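# Place orange cup upright in the black bowl

## Task

Put the orange cup inside the black bowl, standing upright with its open end facing up, and leave it resting there on its own.

## Robot and tools

Robot: two arms. left_arm carries a left hand and sits on the +y side; right_arm carries a right hand on the -y side. Calibrated base positions in the scene frame: left_arm (-0.019, +0.286, 0) m, right_arm (-0.038, -0.336, 0) m, both almost unrotated. The scene frame has its origin at table height midway between the nominal bases, +x pointing out over the table, +z up. Image left and right do not match arm names.

Frames: every hand pose, velocity, target and wrist-camera pose in results is given in that arm's own base frame. Fixed cameras and the table use the scene frame. Reported positions can be off by a few centimetres, more at long reach.

Hand point: a spot that moves with the palm, 0.15 m out from the wrist mount along the fingers and 0.05 m in front of the palm. Its +z runs along the straight fingers, +y leaves the palm face, +x runs across the palm away from the thumb on the right hand and toward the thumb on the left hand. Straight fingertips extend 0.06 to 0.07 m past the point, 0.06 m behind it along -y. A wrist bracket on the little-finger side juts 0.10 m across and can strike things. With the thumb turned in front of the palm the hand can enclose objects about 0.035 to 0.065 m thick, or a handle as thin as 0.025 m.

One row = 28 numbers, each in [-1, 1], always filled for both arms: left dx, dy, dz, rx, ry, rz, then left little, ring, middle, index, thumb_bend, thumb_turn, force_limit, speed; then the same 14 for the right arm. Pose numbers are offsets, not poses: measured from that arm's Hand target as it stood when the action (or move) began, along that arm's base axes, with 1.0 = 0.6 m for dx, dy, dz and 1.0 = 180 degrees for the rotation vector rx, ry, rz (rotation is about the Hand target's position). Sending the same offset again moves further. Six zeros re-request the current Hand target, which is also how to make a hand that settled short try again or stop pressing. Hand numbers are absolute targets: +1 open/straight, -1 closed; thumb_turn -1 puts the thumb opposite the fingers, +1 beside the palm. force_limit maps -1..+1 to roughly 0..10 N at the fingertip (0..15 N for the two thumb motors). speed rises linearly from near zero at -1 to full at +0.48 and stays full above; full travel takes 0.49 s. There is no keep-as-is value: to leave a hand alone, resend the eight numbers of its last executed row; before any row, use hand_measured plus hand_force_limit and hand_speed. For a soft grip, close with speed at -0.94 or less. To tighten, raise force_limit and send a target more closed than hand_measured; to loosen, send one more open.

Tools:
execute_actions(actions, cameras): actions is a list of actions; each action is a list of up to 15 rows, one per 1/30 s step; a short action repeats its final row. Every row in an action counts from the same starting Hand target. Images return only when actions is empty or cameras names some.
move(target, speed, blend, blocking, cameras): target is one 28-number row or a list of up to 15 rows; all offsets in the list count from the Hand targets at the call's start, not from the previous row. speed is the path top speed in m/s, 0.002 to 4.3, default 0.25 (turns up to twice that in rad/s); one value or one per target. blend in metres rounds corners; 0 stops at each target. Paths run at least 0.5 s and are cut off after 10 s. Nothing is avoided automatically. blocking=false returns after about 0.5 s while the move continues. The extra move: line says done, off_target, moving, held or fault, plus limits=paced (pose clipped) or limits=held (steps withheld). done means at rest within 10 mm and 2 degrees; neither done nor off_target tells you about contact.
wait(seconds 0 to 10, cameras): lets time pass; returns early if a running move ends.
stop(cameras): brakes the running move.
zoom_image(camera, region): region [x0, y0, x1, y1] in pixels, each side at most 504, on cam_high, cam_left_wrist or cam_right_wrist (all 672x504), latest images only.
show_instructions(): shows the reference pages.
finished_scene(scene=1): ends the scene for good.

Results: end_effector_position (m) and end_effector_quat_wxyz per arm in its base frame; Hand target (your last command after clipping, the base for the next offsets); joint positions, velocities (may read within noise) and torques (include gravity, noisy); hand_measured, hand_stopped_by (moving, target, force, stalled, fault) and hand_load_n (positive pushes a finger open; near 0 after a grip is lost), each in the six-motor order; hand_force_limit, hand_speed. Action calls also list some mid-step positions.

Behaviour: commanded orientation is clipped to 40 degrees from the current one each step. Hands often rest 1 to 3 cm (sometimes 5) short, usually low, with no contact; send the missing distance. Keep paths away from an arm's own base. Moves keep running while you think.

Avoid: knocking the cup or bowl off the table, dropping or releasing a moving cup, fast impacts, hard pushes on fixed or heavy things, heavy finger loads, any contact between the two arms (including one hand gripping the other's fingers), and long stretched or straining poses, which heat motors (MOTOR HOT warns; at 100 °C the arm drops for 30 s or more). Objects may occasionally be nudged by outside pushes; the cup must stay upright in the bowl without help.

Each tool is called after "Request:" in YAML: its name, and indented under it one key for each argument.

Reference images:

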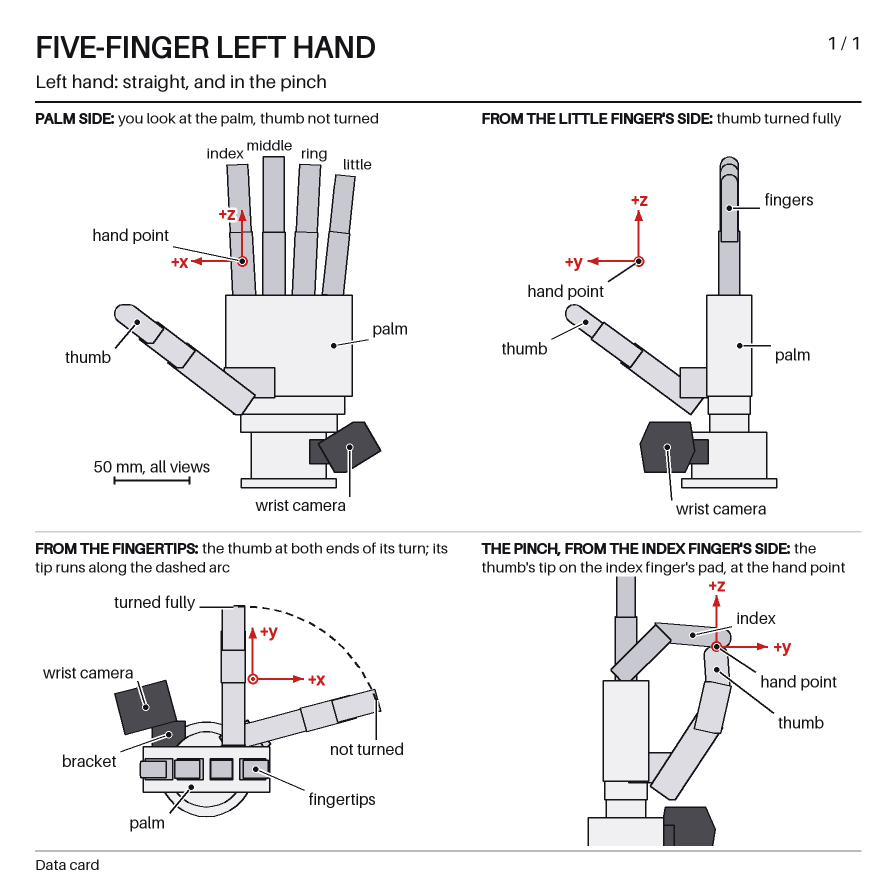

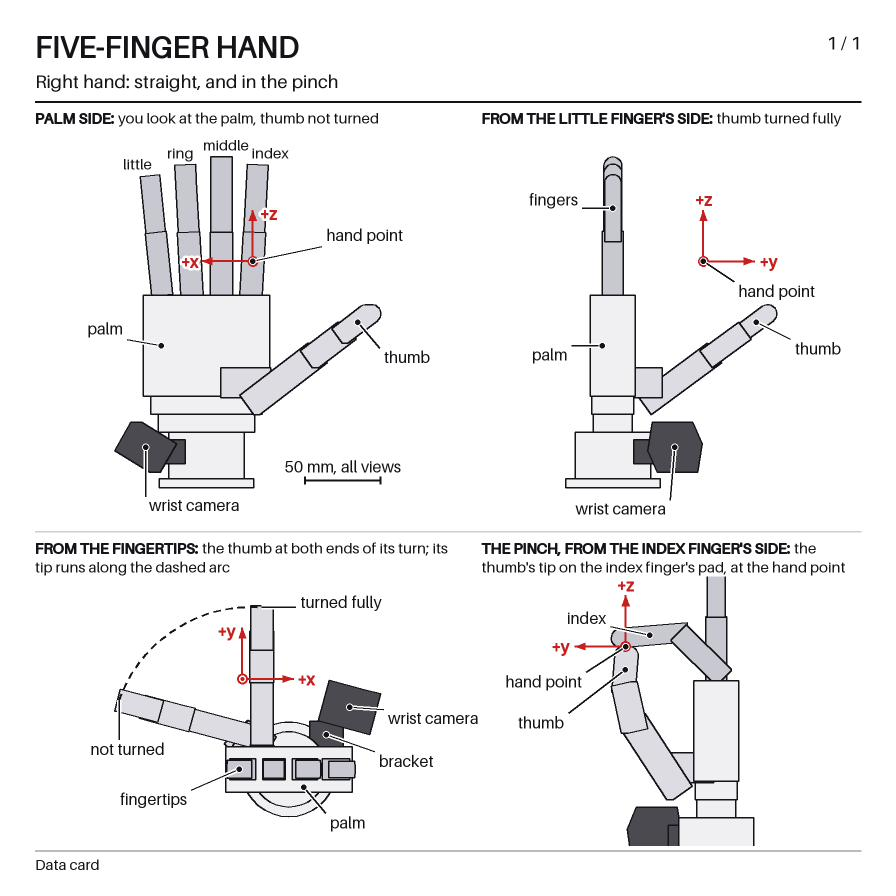

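## Session

Request:
execute_actions:
  actions: []

Scene clock: 0.00 s.
left_arm: end_effector_position=(+0.4377, +0.2796, +0.2108) hand_measured=(+1.000, +1.000, +1.000, +1.000, +1.000, +1.000) hand_load_n=(+0.0, +0.0, +0.0, +0.0, +0.0, +0.0) hand_stopped_by=(target, target, target, target, target, target) hand_force_limit=0.00 hand_speed=-0.80 end_effector_quat_wxyz=(+0.254, -0.586, +0.754, -0.150) | right_arm: end_effector_position=(+0.2687, +0.3743, +0.1557) hand_measured=(+1.000, +1.000, +1.000, +1.000, +1.000, +1.000) hand_load_n=(+0.0, +0.0, +0.0, +0.0, +0.0, +0.0) hand_stopped_by=(target, target, target, target, target, target) hand_force_limit=0.00 hand_speed=-0.80 end_effector_quat_wxyz=(+0.479, -0.231, +0.828, +0.177)
Joint positions: left_arm=[0.631 1.484 1.377 -0.925 0.277 0.804] | right_arm=[0.968 1.087 0.397 0.166 0.299 1.821]
Joint velocities: within noise
Joint torques (N m): no reading
Heat: left arm: hottest waist 29 °C; right arm: hottest elbow 30 °C.
Hand target: left_arm +0.4452, +0.2851, +0.2256; +0.270, -0.582, +0.752, -0.151 | right_arm +0.2723, +0.3796, +0.1651; +0.485, -0.229, +0.824, +0.182

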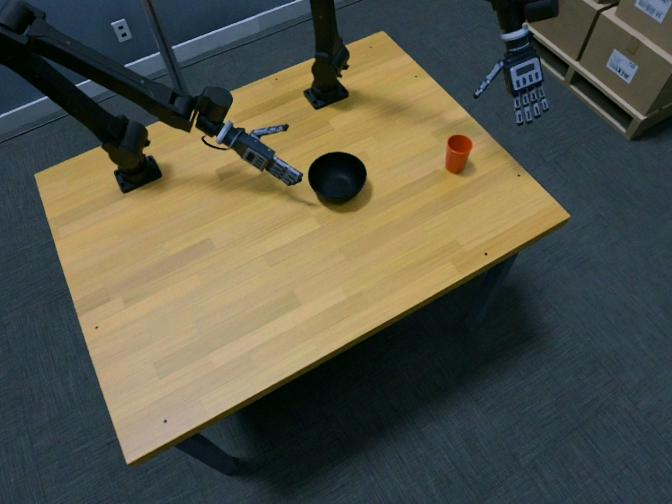

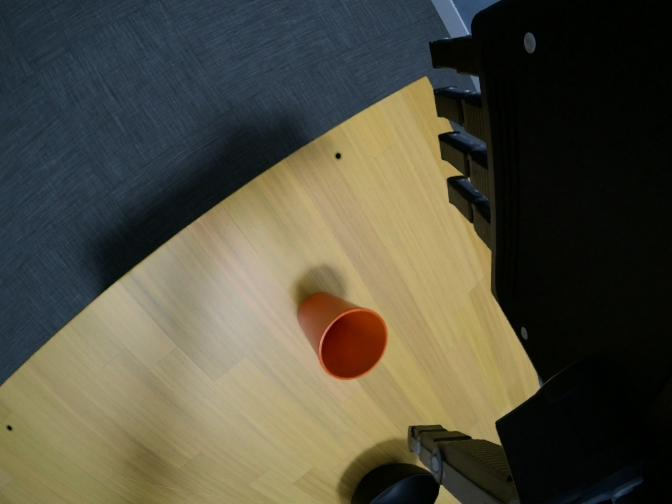

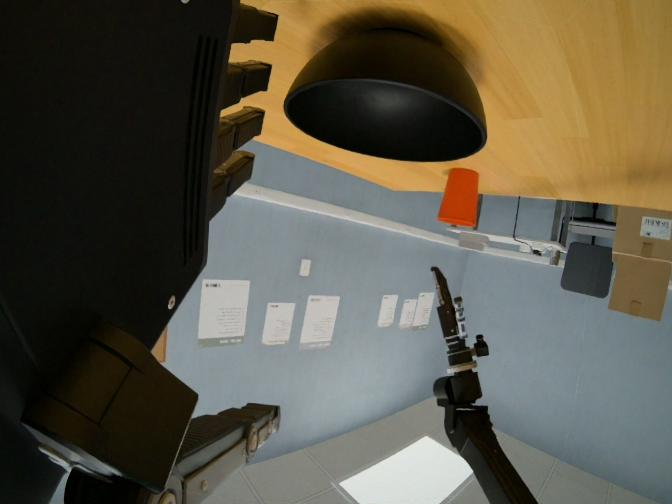

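Request:
zoom_image:
  camera: "cam_high"
  region: [280, 80, 560, 290]

Request:
zoom_image:
  camera: "cam_high"
  region: [20, 20, 440, 335]

Scaled by 1.800 from the camera's 672x504 image, which has a finer 960x720 frame.

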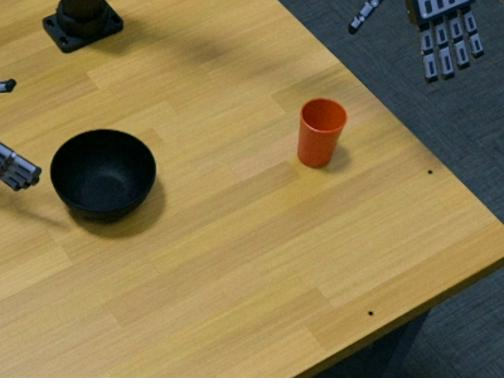

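Scaled by 1.200 from the camera's 672x504 image, which has a finer 960x720 frame.

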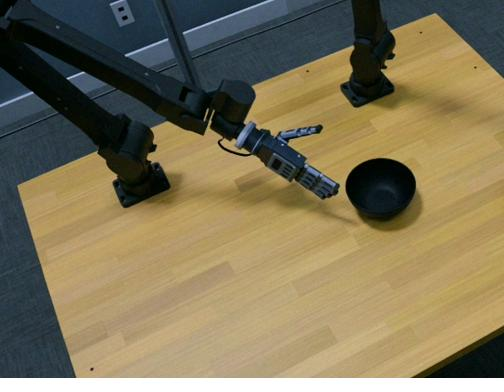

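Request:
zoom_image:
  camera: "cam_high"
  region: [290, 130, 390, 220]

Request:
zoom_image:
  camera: "cam_high"
  region: [420, 115, 500, 187]

Request:
zoom_image:
  camera: "cam_left_wrist"
  region: [250, 240, 500, 504]

Scaled by 5.040 from the camera's 672x504 image, which has a finer 960x720 frame.

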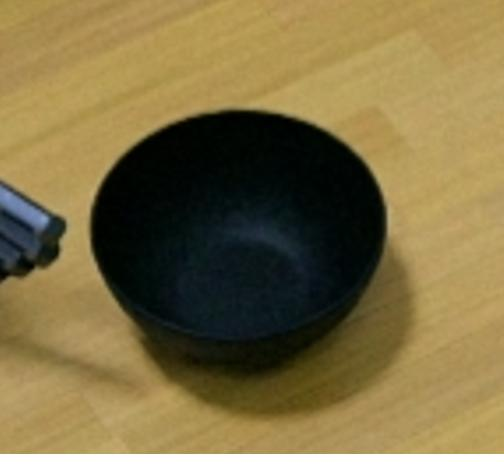

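Scaled by 6.300 from the camera's 672x504 image, which has a finer 960x720 frame.

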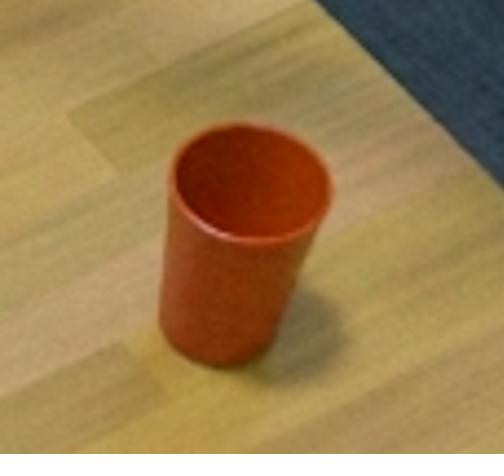

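Scaled by 1.909 from the camera's 672x504 image, which has a finer 960x720 frame.

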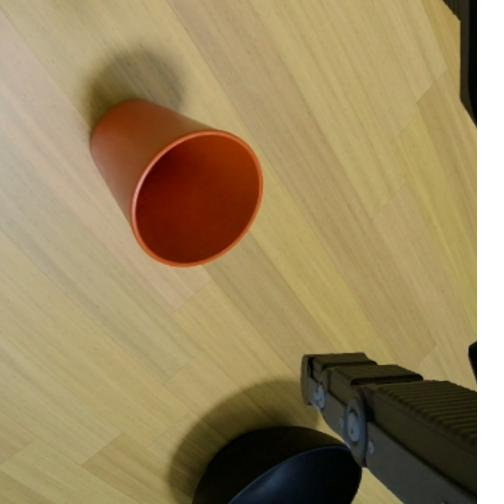

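Request:
move:
  target: [-0.0187, -0.2118, -0.051, -0.0621, -0.1303, 0.1576, 1, 1, 1, 1, 1, -1, 0.0, 0.0, 0.083, -0.333, 0.033, 0, 0, -0.167, 1, 1, 1, 1, 1, 1, 0.0, -0.8]
  speed: 0.25
  cameras: ["all"]

Scene clock: 144.00 s.
left_arm: end_effector_position=(+0.4304, +0.1634, +0.1894) hand_measured=(+1.000, +1.000, +1.000, +1.000, +1.000, -1.000) hand_load_n=(+0.0, +0.0, +0.0, +0.0, +0.0, +0.0) hand_stopped_by=(target, target, target, target, target, target) hand_force_limit=0.00 hand_speed=0.00 end_effector_quat_wxyz=(-0.380, +0.733, -0.503, +0.257) | right_arm: end_effector_position=(+0.3222, +0.1853, +0.1869) hand_measured=(+1.000, +1.000, +1.000, +1.000, +1.000, +1.000) hand_load_n=(+0.0, +0.0, +0.0, -0.5, +0.0, +0.0) hand_stopped_by=(target, target, target, target, target, target) hand_force_limit=0.00 hand_speed=-0.80 end_effector_quat_wxyz=(+0.517, -0.013, +0.854, +0.052)
Joint positions: left_arm=[0.449 1.099 0.822 -0.342 0.06 0.05] | right_arm=[0.65 0.613 0.289 -0.217 0.47 1.921]
Joint torques (N m): left_arm=[-1.49 -6.07 10.7 2.35 -0.15 -0.05] | right_arm=[-0.32 -0.5 10.32 1.37 0.07 -0.03]
Heat: left arm: hottest elbow 41 °C; right arm: hottest elbow 39 °C.
Hand target: left_arm +0.4339, +0.1581, +0.1950; -0.387, +0.727, -0.500, +0.266 | right_arm +0.3222, +0.1798, +0.1849; +0.516, -0.007, +0.855, +0.050
Off the commanded pose: left_arm 0.009 m, 1 deg | right_arm 0.006 m, 1 deg.
move: done

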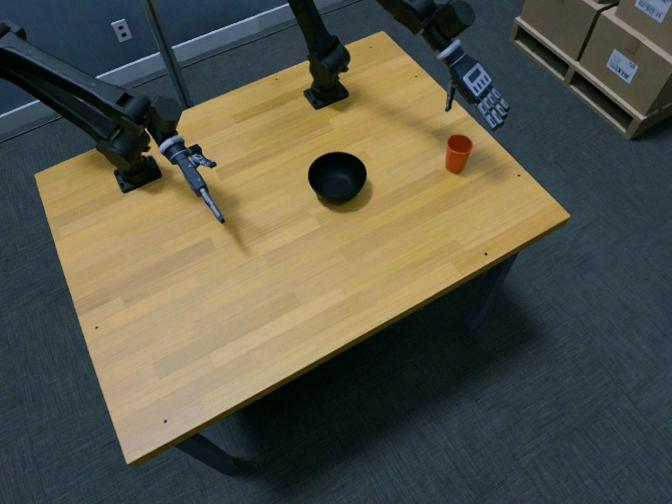

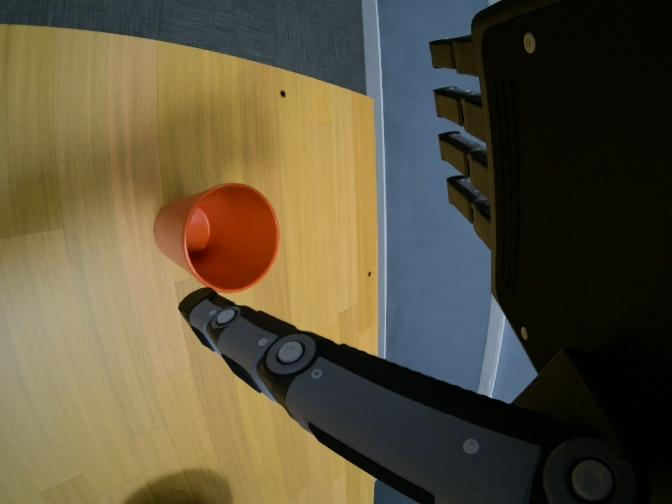

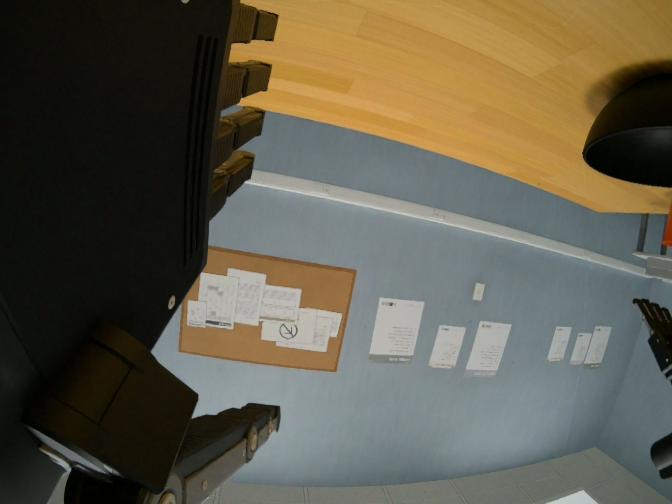

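Request:
zoom_image:
  camera: "cam_high"
  region: [420, 30, 540, 190]

Scaled by 3.150 from the camera's 672x504 image, which has a finer 960x720 frame.

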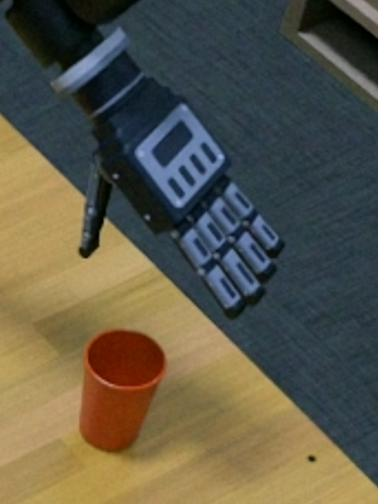

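Request:
move:
  target: [0.0167, -0.0067, -0.125, 0, 0, 0, 1, 1, 1, 1, 1, -1, 0.0, 0.0, 0, 0, 0, 0, 0, 0, 1, 1, 1, 1, 1, 1, 0.0, -0.8]
  speed: 0.15
  cameras: ["cam_high", "cam_left_wrist"]

Scene clock: 169.40 s.
left_arm: end_effector_position=(+0.4384, +0.1589, +0.1193) hand_measured=(+1.000, +1.000, +1.000, +1.000, +1.000, -1.000) hand_load_n=(+0.0, -0.5, +0.0, +0.0, +0.0, +0.0) hand_stopped_by=(target, target, target, target, target, target) hand_force_limit=0.00 hand_speed=0.00 end_effector_quat_wxyz=(-0.385, +0.731, -0.501, +0.259) | right_arm: end_effector_position=(+0.3222, +0.1853, +0.1869) hand_measured=(+1.000, +1.000, +1.000, +1.000, +1.000, +1.000) hand_load_n=(+0.0, +0.0, +0.0, +0.0, +0.0, +0.0) hand_stopped_by=(target, target, target, target, target, target) hand_force_limit=0.00 hand_speed=-0.80 end_effector_quat_wxyz=(+0.517, -0.013, +0.854, +0.052)
Joint positions: left_arm=[0.427 1.197 0.688 -0.097 0.04 0.037] | right_arm=[0.65 0.613 0.289 -0.217 0.47 1.921]
Joint torques (N m): left_arm=[-1.55 -5.42 10.26 2.39 -0.16 -0.03] | right_arm=[-0.32 -0.56 10.3 1.37 0.07 -0.03]
Heat: left arm: hottest elbow 40 °C; right arm: hottest elbow 40 °C.
Hand target: left_arm +0.4439, +0.1540, +0.1199; -0.387, +0.727, -0.500, +0.266 | right_arm +0.3222, +0.1798, +0.1849; +0.516, -0.007, +0.855, +0.050
Off the commanded pose: left_arm 0.007 m, 1 deg | right_arm 0.006 m, 1 deg.
move: done
Images, in order (width x height): cam_high 672x504, cam_left_wrist 672x504.

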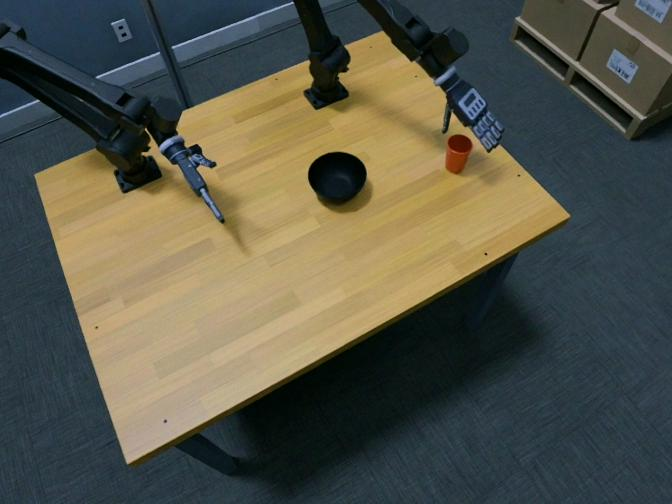

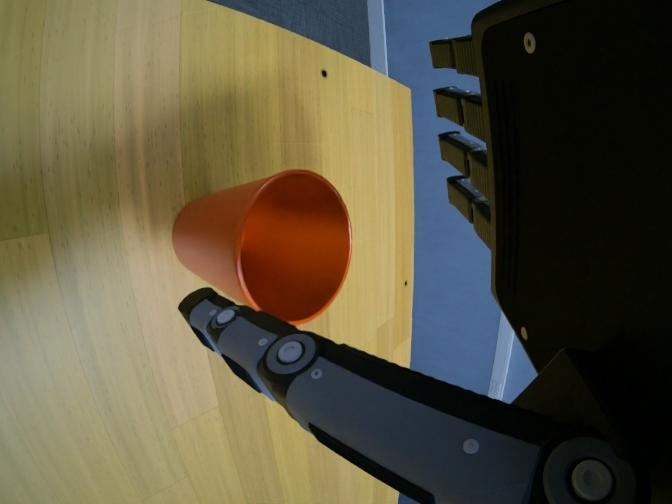

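Request:
zoom_image:
  camera: "cam_high"
  region: [425, 80, 525, 190]

Scaled by 4.582 from the camera's 672x504 image, which has a finer 960x720 frame.

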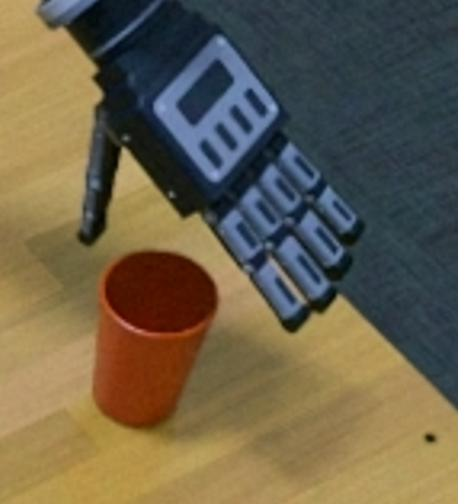

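Request:
move:
  target: [0.0033, -0.0083, -0.095, 0, 0, 0, 1, 1, 1, 1, 1, -1, 0.0, 0.0, 0, 0, 0, 0, 0, 0, 1, 1, 1, 1, 1, 1, 0.0, -0.8]
  speed: 0.12
  cameras: ["cam_high", "cam_left_wrist"]

Request:
zoom_image:
  camera: "cam_high"
  region: [425, 80, 525, 190]

Scene clock: 188.23 s.
left_arm: end_effector_position=(+0.4416, +0.1545, +0.0639) hand_measured=(+1.000, +1.000, +1.000, +1.000, +1.000, -1.000) hand_load_n=(+0.0, +0.0, +0.0, +0.0, +0.0, -0.5) hand_stopped_by=(target, target, target, target, target, target) hand_force_limit=0.00 hand_speed=0.00 end_effector_quat_wxyz=(-0.386, +0.730, -0.500, +0.260) | right_arm: end_effector_position=(+0.3222, +0.1853, +0.1869) hand_measured=(+1.000, +1.000, +1.000, +1.000, +1.000, +1.000) hand_load_n=(+0.0, +0.0, +0.0, +0.0, +0.0, +0.0) hand_stopped_by=(target, target, target, target, target, target) hand_force_limit=0.00 hand_speed=-0.80 end_effector_quat_wxyz=(+0.517, -0.013, +0.854, +0.052)
Joint positions: left_arm=[0.411 1.312 0.604 0.105 0.027 0.028] | right_arm=[0.65 0.613 0.289 -0.217 0.47 1.921]
Joint torques (N m): left_arm=[-1.55 -5.83 9.01 2.3 -0.16 -0.03] | right_arm=[-0.32 -0.56 10.3 1.35 0.07 -0.03]
Heat: left arm: hottest elbow 38 °C; right arm: hottest elbow 40 °C.
Hand target: left_arm +0.4460, +0.1490, +0.0629; -0.387, +0.727, -0.500, +0.266 | right_arm +0.3222, +0.1798, +0.1849; +0.516, -0.007, +0.855, +0.050
Off the commanded pose: left_arm 0.007 m, 1 deg | right_arm 0.006 m, 1 deg.
move: done
Images, in order (width x height): cam_high 672x504, cam_left_wrist 672x504.

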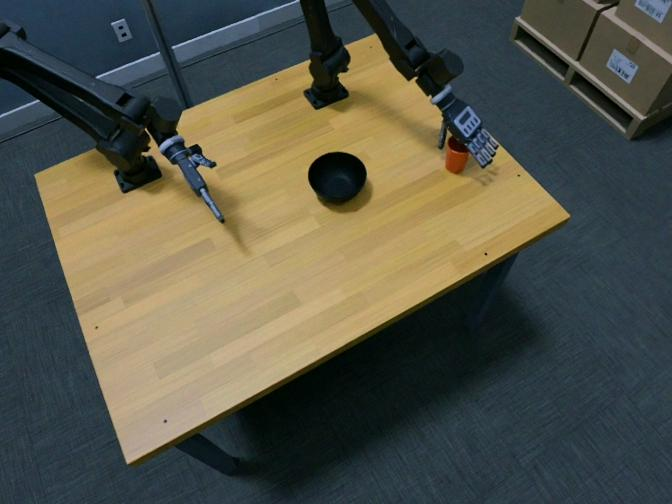

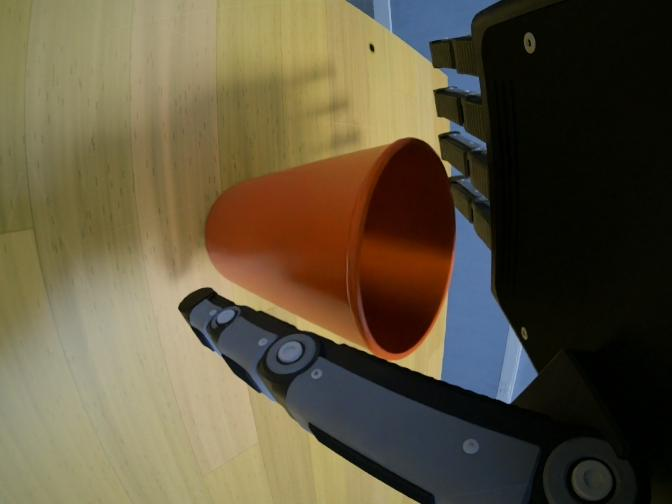

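Scaled by 4.582 from the camera's 672x504 image, which has a finer 960x720 frame.

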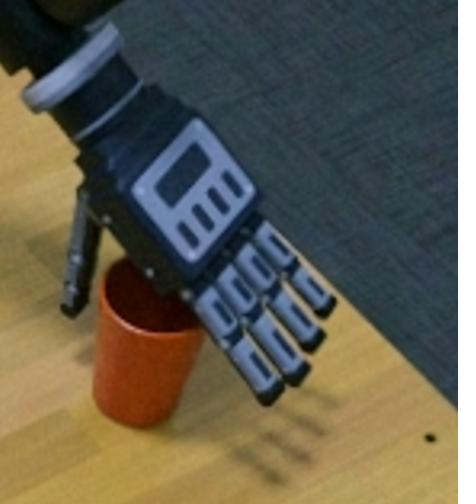

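Request:
move:
  target: [0, 0, 0, 0, 0, 0, 1, 1, 0.5, 0.5, 0.72, -1, -0.4, -0.6, 0, 0, 0, 0, 0, 0, 1, 1, 1, 1, 1, 1, 0.0, -0.8]
  speed: 0.12
  cameras: ["cam_high", "cam_left_wrist"]

Request:
zoom_image:
  camera: "cam_high"
  region: [425, 80, 525, 190]

Scene clock: 201.00 s.
left_arm: end_effector_position=(+0.4416, +0.1545, +0.0639) hand_measured=(+1.000, +1.000, +0.500, +0.500, +0.720, -1.000) hand_load_n=(+0.0, +0.0, +0.0, +0.0, +0.0, -0.5) hand_stopped_by=(target, target, target, target, target, target) hand_force_limit=-0.40 hand_speed=-0.60 end_effector_quat_wxyz=(-0.386, +0.730, -0.500, +0.260) | right_arm: end_effector_position=(+0.3222, +0.1853, +0.1869) hand_measured=(+1.000, +1.000, +1.000, +1.000, +1.000, +1.000) hand_load_n=(+0.0, +0.0, +0.0, +0.0, +0.0, +0.0) hand_stopped_by=(target, target, target, target, target, target) hand_force_limit=0.00 hand_speed=-0.80 end_effector_quat_wxyz=(+0.517, -0.013, +0.854, +0.052)
Joint positions: left_arm=[0.411 1.312 0.604 0.105 0.027 0.027] | right_arm=[0.65 0.613 0.289 -0.217 0.47 1.921]
Joint torques (N m): left_arm=[-1.55 -5.83 9.01 2.39 -0.16 -0.03] | right_arm=[-0.38 -0.56 10.3 1.36 0.07 -0.03]
Heat: left arm: hottest elbow 38 °C; right arm: hottest elbow 40 °C.
Hand target: left_arm +0.4460, +0.1490, +0.0629; -0.387, +0.727, -0.500, +0.266 | right_arm +0.3222, +0.1798, +0.1849; +0.516, -0.007, +0.855, +0.050
Off the commanded pose: left_arm 0.007 m, 1 deg | right_arm 0.006 m, 1 deg.
move: done
Images, in order (width x height): cam_high 672x504, cam_left_wrist 672x504.

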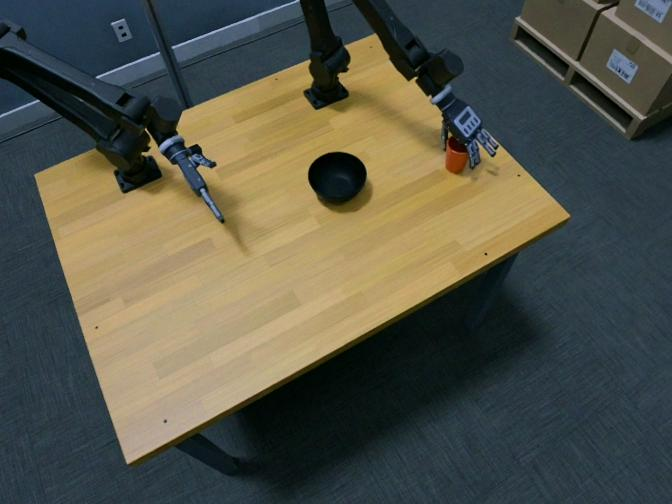

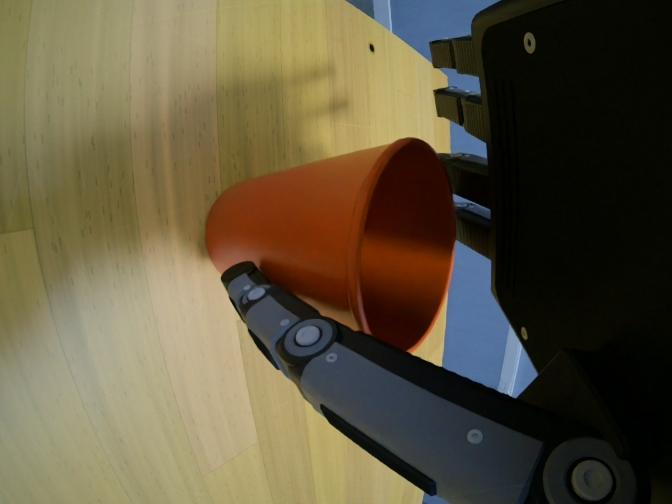

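Scaled by 4.582 from the camera's 672x504 image, which has a finer 960x720 frame.

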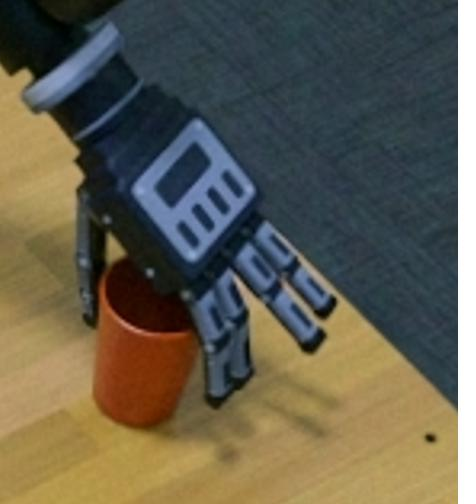

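Request:
move:
  target: [0, 0, 0, 0, 0, 0, 1, 1, 0.0, 0.0, 0.3, -1, -0.3, -0.93, 0, 0, 0, 0, 0, 0, 1, 1, 1, 1, 1, 1, 0.0, -0.8]
  speed: 0.12
  cameras: ["cam_high", "cam_left_wrist"]

Request:
zoom_image:
  camera: "cam_high"
  region: [425, 80, 525, 190]

Scene clock: 207.37 s.
left_arm: end_effector_position=(+0.4431, +0.1552, +0.0654) hand_measured=(+1.000, +1.000, +0.194, +0.180, +0.694, -1.000) hand_load_n=(+0.0, +0.0, +3.0, +4.0, +24.5, +1.5) hand_stopped_by=(target, target, force, force, force, target) hand_force_limit=-0.30 hand_speed=-0.93 end_effector_quat_wxyz=(-0.389, +0.729, -0.499, +0.262) | right_arm: end_effector_position=(+0.3222, +0.1853, +0.1869) hand_measured=(+1.000, +1.000, +1.000, +1.000, +1.000, +1.000) hand_load_n=(+0.0, +0.0, +0.0, +0.0, -0.5, +0.0) hand_stopped_by=(target, target, target, target, target, target) hand_force_limit=0.00 hand_speed=-0.80 end_effector_quat_wxyz=(+0.517, -0.013, +0.854, +0.052)
Joint positions: left_arm=[0.411 1.312 0.604 0.113 0.027 0.027] | right_arm=[0.65 0.613 0.289 -0.217 0.47 1.921]
Joint torques (N m): left_arm=[-1.49 -5.83 9.02 2.13 -0.16 -0.02] | right_arm=[-0.32 -0.62 10.29 1.37 0.07 -0.03]
Heat: left arm: hottest elbow 37 °C; right arm: hottest elbow 40 °C.
Hand target: left_arm +0.4460, +0.1491, +0.0629; -0.387, +0.727, -0.500, +0.266 | right_arm +0.3222, +0.1798, +0.1849; +0.516, -0.007, +0.855, +0.050
Off the commanded pose: left_arm 0.007 m, 1 deg | right_arm 0.006 m, 1 deg.
move: done
Images, in order (width x height): cam_high 672x504, cam_left_wrist 672x504.

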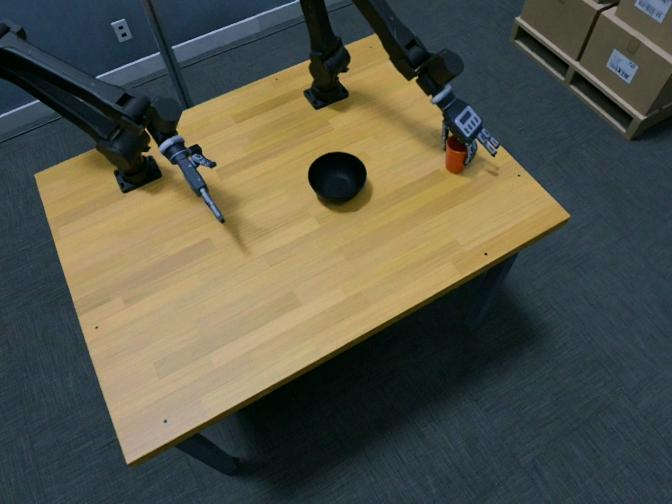

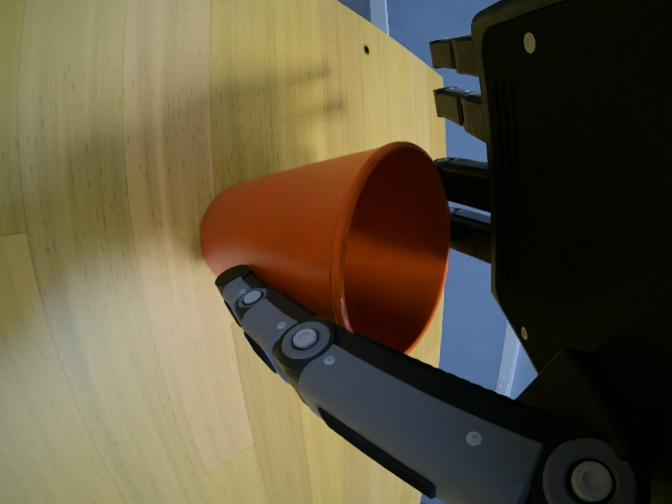

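Scaled by 4.582 from the camera's 672x504 image, which has a finer 960x720 frame.

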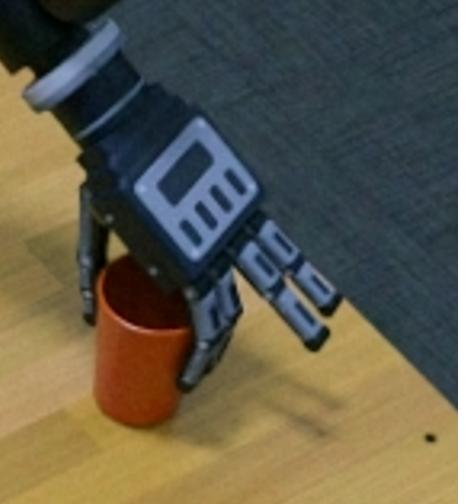

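Request:
execute_actions:
  actions:
    - [[0, 0, 0, 0, 0, 0, 1, 1, 0.0, 0.0, 0.708, -1, -0.3, -0.93, 0, 0, 0, 0, 0, 0, 1, 1, 1, 1, 1, 1, 0.0, -0.8]]

Scene clock: 220.07 s.
left_arm: end_effector_position=(+0.4432, +0.1552, +0.0655) hand_measured=(+1.000, +1.000, +0.194, +0.180, +0.716, -1.000) hand_load_n=(+0.0, +0.0, +2.0, +3.0, +18.5, +1.0) hand_stopped_by=(target, target, force, force, force, target) hand_force_limit=-0.30 hand_speed=-0.93 end_effector_quat_wxyz=(-0.389, +0.729, -0.499, +0.262) | right_arm: end_effector_position=(+0.3222, +0.1853, +0.1869) hand_measured=(+1.000, +1.000, +1.000, +1.000, +1.000, +1.000) hand_load_n=(+0.0, +0.0, +0.0, +0.0, +0.0, +0.0) hand_stopped_by=(target, target, target, target, target, target) hand_force_limit=0.00 hand_speed=-0.80 end_effector_quat_wxyz=(+0.517, -0.013, +0.854, +0.052)
Joint positions: left_arm=[0.411 1.312 0.604 0.114 0.027 0.026] | right_arm=[0.65 0.613 0.289 -0.217 0.47 1.921]
Joint torques (N m): left_arm=[-1.55 -5.77 9.02 2.11 -0.16 -0.02] | right_arm=[-0.32 -0.5 10.29 1.4 0.07 -0.04]
Heat: left arm: hottest elbow 37 °C; right arm: hottest elbow 40 °C.
Hand target: left_arm +0.4460, +0.1490, +0.0629; -0.387, +0.728, -0.500, +0.266 | right_arm +0.3222, +0.1798, +0.1849; +0.516, -0.007, +0.855, +0.050
Off the commanded pose: left_arm 0.007 m, 1 deg | right_arm 0.006 m, 1 deg.
Step readings (end_effector_position of left_arm | right_arm):
0: (+0.4431, +0.1552, +0.0654) | (+0.3222, +0.1853, +0.1869)
1: (+0.4431, +0.1552, +0.0654) | (+0.3222, +0.1853, +0.1869)
2: (+0.4431, +0.1552, +0.0654) | (+0.3222, +0.1853, +0.1869)
4: (+0.4431, +0.1552, +0.0654) | (+0.3222, +0.1853, +0.1869)
8: (+0.4432, +0.1552, +0.0655) | (+0.3222, +0.1853, +0.1869)
15: (+0.4432, +0.1552, +0.0655) | (+0.3222, +0.1853, +0.1869)

Request:
execute_actions:
  actions:
    - [[0, 0, 0, 0, 0, 0, 1, 1, 0.0, 0.0, 0.735, -1, -0.3, -0.93, 0, 0, 0, 0, 0, 0, 1, 1, 1, 1, 1, 1, 0.0, -0.8]]

Scene clock: 222.20 s.
left_arm: end_effector_position=(+0.4432, +0.1552, +0.0655) hand_measured=(+1.000, +1.000, +0.194, +0.180, +0.740, -1.000) hand_load_n=(+0.0, +0.0, +1.5, +1.5, +11.0, +0.5) hand_stopped_by=(target, target, force, force, force, target) hand_force_limit=-0.30 hand_speed=-0.93 end_effector_quat_wxyz=(-0.389, +0.729, -0.499, +0.262) | right_arm: end_effector_position=(+0.3222, +0.1853, +0.1869) hand_measured=(+1.000, +1.000, +1.000, +1.000, +1.000, +1.000) hand_load_n=(+0.0, +0.0, +0.0, +0.0, +0.0, +0.0) hand_stopped_by=(target, target, target, target, target, target) hand_force_limit=0.00 hand_speed=-0.80 end_effector_quat_wxyz=(+0.517, -0.013, +0.854, +0.052)
Joint positions: left_arm=[0.411 1.312 0.604 0.114 0.027 0.026] | right_arm=[0.65 0.613 0.289 -0.217 0.47 1.921]
Joint torques (N m): left_arm=[-1.55 -5.83 9.02 2.1 -0.16 -0.02] | right_arm=[-0.38 -0.56 10.29 1.37 0.07 -0.03]
Heat: left arm: hottest elbow 37 °C; right arm: hottest elbow 40 °C.
Hand target: left_arm +0.4460, +0.1490, +0.0629; -0.387, +0.727, -0.500, +0.266 | right_arm +0.3222, +0.1798, +0.1849; +0.516, -0.007, +0.855, +0.050
Off the commanded pose: left_arm 0.007 m, 1 deg | right_arm 0.006 m, 1 deg.
Step readings (end_effector_position of left_arm | right_arm):
0: (+0.4432, +0.1552, +0.0655) | (+0.3222, +0.1853, +0.1869)
1: (+0.4432, +0.1552, +0.0655) | (+0.3222, +0.1853, +0.1869)
2: (+0.4432, +0.1552, +0.0655) | (+0.3222, +0.1853, +0.1869)
4: (+0.4432, +0.1552, +0.0655) | (+0.3222, +0.1853, +0.1869)
8: (+0.4432, +0.1552, +0.0655) | (+0.3222, +0.1853, +0.1869)
15: (+0.4432, +0.1552, +0.0655) | (+0.3222, +0.1853, +0.1869)

Request:
move:
  target: [0, 0, 0.08, 0, 0, 0, 1, 1, 0.0, 0.0, 0.735, -1, -0.3, -0.93, 0, 0, 0, 0, 0, 0, 1, 1, 1, 1, 1, 1, 0.0, -0.8]
  speed: 0.1
  cameras: ["cam_high", "cam_left_wrist"]

Request:
zoom_image:
  camera: "cam_high"
  region: [425, 80, 525, 190]

Scene clock: 230.93 s.
left_arm: end_effector_position=(+0.4200, +0.1450, +0.0772) hand_measured=(+1.000, +1.000, +0.194, +0.180, +0.740, -1.000) hand_load_n=(+0.0, +0.0, +1.5, +2.5, +10.5, +0.5) hand_stopped_by=(target, target, force, force, force, target) hand_force_limit=-0.30 hand_speed=-0.93 end_effector_quat_wxyz=(-0.365, +0.741, -0.506, +0.247) | right_arm: end_effector_position=(+0.3222, +0.1853, +0.1869) hand_measured=(+1.000, +1.000, +1.000, +1.000, +1.000, +1.000) hand_load_n=(+0.0, +0.0, +0.0, +0.0, -0.5, +0.0) hand_stopped_by=(target, target, target, target, target, target) hand_force_limit=0.00 hand_speed=-0.80 end_effector_quat_wxyz=(+0.517, -0.013, +0.854, +0.052)
Joint positions: left_arm=[0.411 1.224 0.608 -0.042 0.027 0.026] | right_arm=[0.65 0.613 0.289 -0.217 0.47 1.921]
Joint torques (N m): left_arm=[-1.49 -6.42 15.24 1.54 -0.11 -0.02] | right_arm=[-0.32 -0.56 10.29 1.35 0.07 -0.03]
Heat: left arm: hottest elbow 36 °C; right arm: hottest elbow 40 °C.
Hand target: left_arm +0.4460, +0.1490, +0.1109; -0.387, +0.728, -0.500, +0.266 | right_arm +0.3222, +0.1798, +0.1849; +0.516, -0.007, +0.855, +0.050
Off the commanded pose: left_arm 0.043 m, 4 deg | right_arm 0.006 m, 1 deg.
move: off_target (left_arm)
Images, in order (width x height): cam_high 672x504, cam_left_wrist 672x504.

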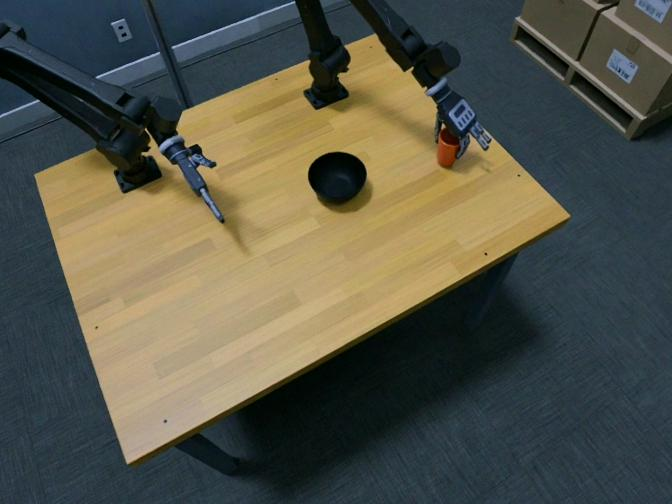

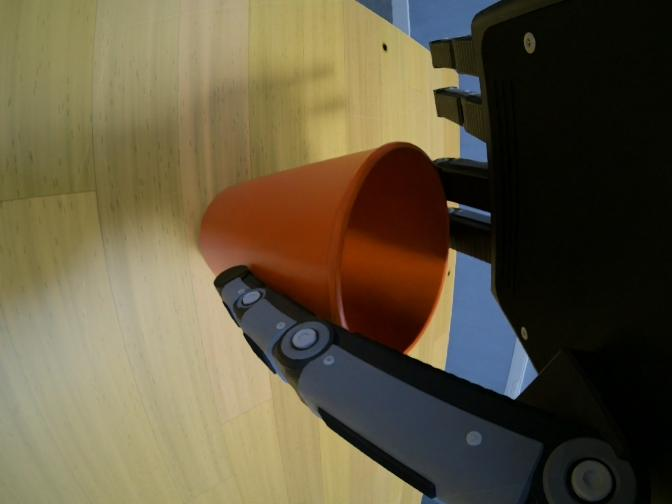

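Scaled by 4.582 from the camera's 672x504 image, which has a finer 960x720 frame.

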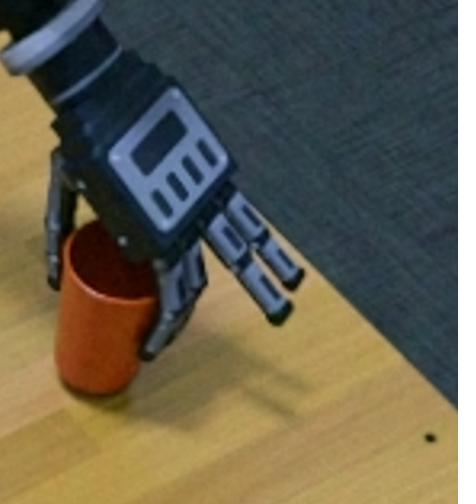

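Request:
move:
  target: [0, 0, 0.13, 0, 0, 0, 1, 1, 0.0, 0.0, 0.735, -1, -0.3, -0.93, 0, 0, 0, 0, 0, 0, 1, 1, 1, 1, 1, 1, 0.0, -0.8]
  speed: 0.12
  cameras: ["cam_high", "cam_left_wrist"]

Scene clock: 236.87 s.
left_arm: end_effector_position=(+0.4244, +0.1469, +0.1524) hand_measured=(+1.000, +1.000, +0.194, +0.180, +0.740, -1.000) hand_load_n=(+0.0, +0.0, +1.5, +2.5, +10.0, +1.0) hand_stopped_by=(target, target, force, force, force, target) hand_force_limit=-0.30 hand_speed=-0.93 end_effector_quat_wxyz=(-0.366, +0.741, -0.506, +0.247) | right_arm: end_effector_position=(+0.3222, +0.1853, +0.1869) hand_measured=(+1.000, +1.000, +1.000, +1.000, +1.000, +1.000) hand_load_n=(+0.0, +0.0, +0.0, +0.0, +0.0, +0.0) hand_stopped_by=(target, target, target, target, target, target) hand_force_limit=0.00 hand_speed=-0.80 end_effector_quat_wxyz=(+0.517, -0.013, +0.854, +0.052)
Joint positions: left_arm=[0.411 1.116 0.751 -0.292 0.027 0.026] | right_arm=[0.65 0.613 0.289 -0.217 0.47 1.921]
Joint torques (N m): left_arm=[-1.49 -5.77 16.76 1.48 -0.11 -0.02] | right_arm=[-0.32 -0.62 10.32 1.39 0.07 -0.03]
Heat: left arm: hottest elbow 38 °C; right arm: hottest elbow 40 °C.
Hand target: left_arm +0.4460, +0.1491, +0.1891; -0.387, +0.727, -0.500, +0.266 | right_arm +0.3222, +0.1798, +0.1849; +0.516, -0.007, +0.855, +0.050
Off the commanded pose: left_arm 0.042 m, 4 deg | right_arm 0.006 m, 1 deg.
move: off_target (left_arm)
Images, in order (width x height): cam_high 672x504, cam_left_wrist 672x504.

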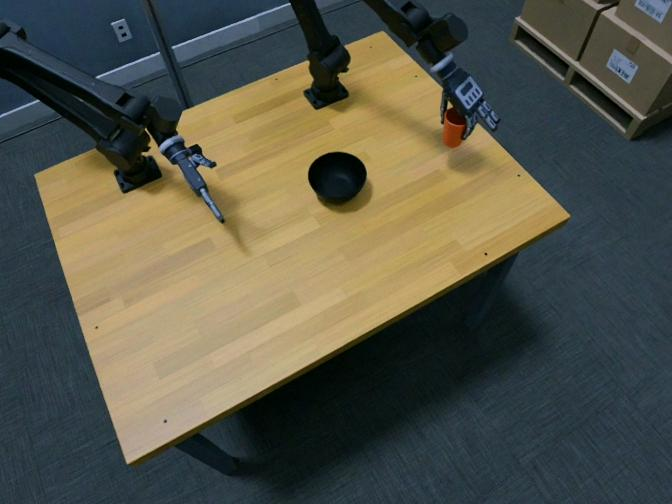

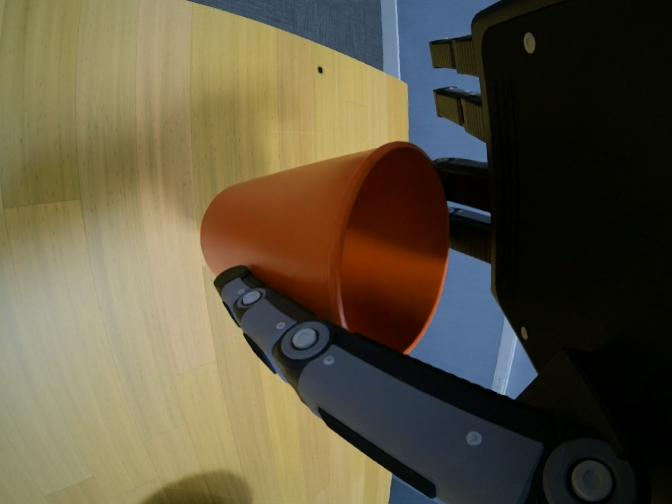

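Request:
move:
  target: [-0.1808, -0.5258, 0.0833, 0, 0, -0.2528, 1, 1, 0.0, 0.0, 0.735, -1, -0.3, -0.93, 0, 0, 0, 0, 0, 0, 1, 1, 1, 1, 1, 1, 0.0, -0.8]
  speed: 0.2
  cameras: ["all"]

Request:
zoom_image:
  camera: "cam_high"
  region: [280, 70, 420, 220]

Scene clock: 245.43 s.
left_arm: end_effector_position=(+0.3329, -0.1594, +0.2192) hand_measured=(+1.000, +1.000, +0.194, +0.180, +0.740, -1.000) hand_load_n=(+0.0, +0.0, +1.5, +2.0, +10.5, +0.5) hand_stopped_by=(target, target, force, force, force, target) hand_force_limit=-0.30 hand_speed=-0.93 end_effector_quat_wxyz=(+0.250, -0.482, +0.748, -0.382) | right_arm: end_effector_position=(+0.3222, +0.1853, +0.1869) hand_measured=(+1.000, +1.000, +1.000, +1.000, +1.000, +1.000) hand_load_n=(+0.0, +0.0, +0.0, +0.0, +0.0, +0.0) hand_stopped_by=(target, target, target, target, target, target) hand_force_limit=0.00 hand_speed=-0.80 end_effector_quat_wxyz=(+0.517, -0.013, +0.854, +0.052)
Joint positions: left_arm=[-0.335 0.798 0.735 -0.562 0.069 0.056] | right_arm=[0.65 0.613 0.289 -0.217 0.47 1.921]
Joint torques (N m): left_arm=[-1.49 -1.96 14.93 1.5 -0.15 -0.04] | right_arm=[-0.32 -0.5 10.3 1.37 0.07 -0.03]
Heat: left arm: hottest elbow 39 °C; right arm: hottest elbow 40 °C.
Hand target: left_arm +0.3374, -0.1665, +0.2389; +0.254, -0.477, +0.743, -0.395 | right_arm +0.3222, +0.1798, +0.1849; +0.516, -0.007, +0.855, +0.050
Off the commanded pose: left_arm 0.022 m, 2 deg | right_arm 0.006 m, 1 deg.
move: off_target (left_arm)

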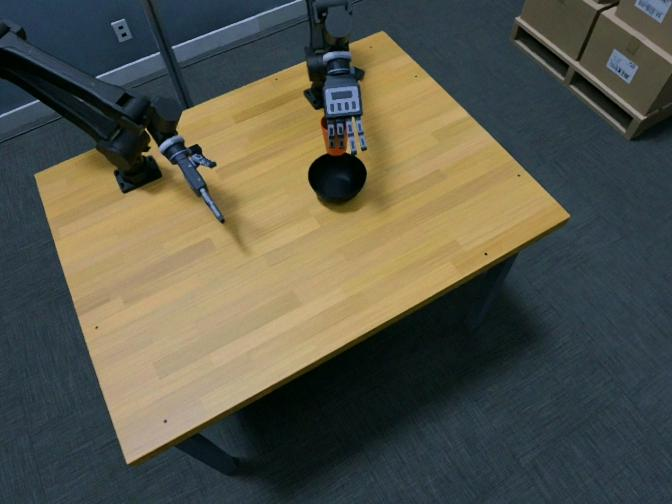

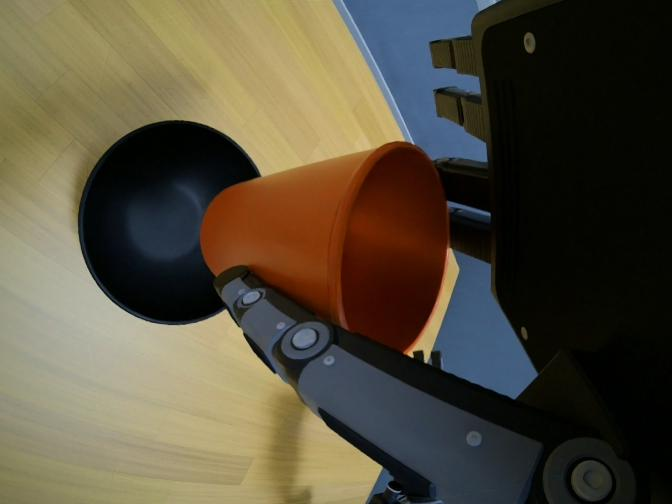

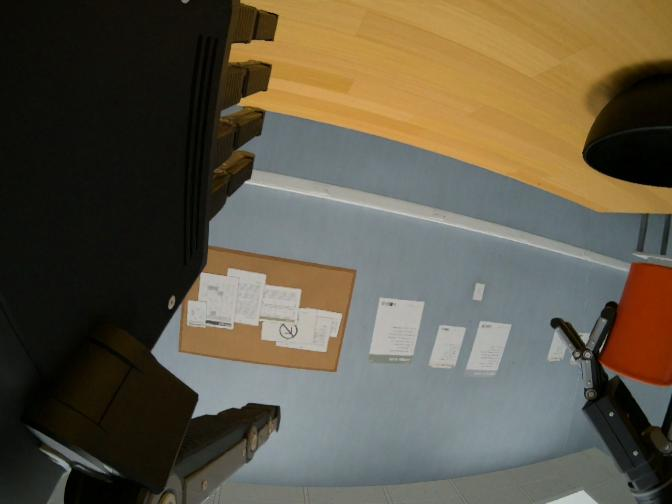

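Scaled by 3.360 from the camera's 672x504 image, which has a finer 960x720 frame.

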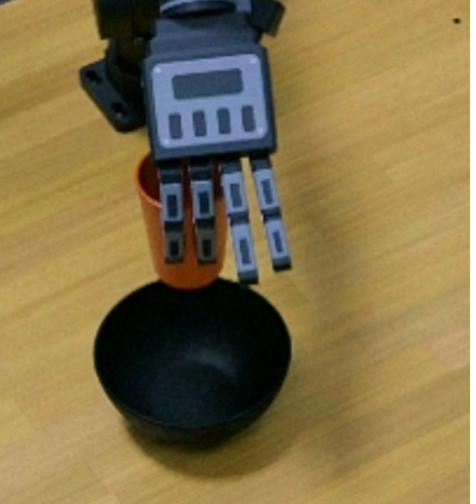

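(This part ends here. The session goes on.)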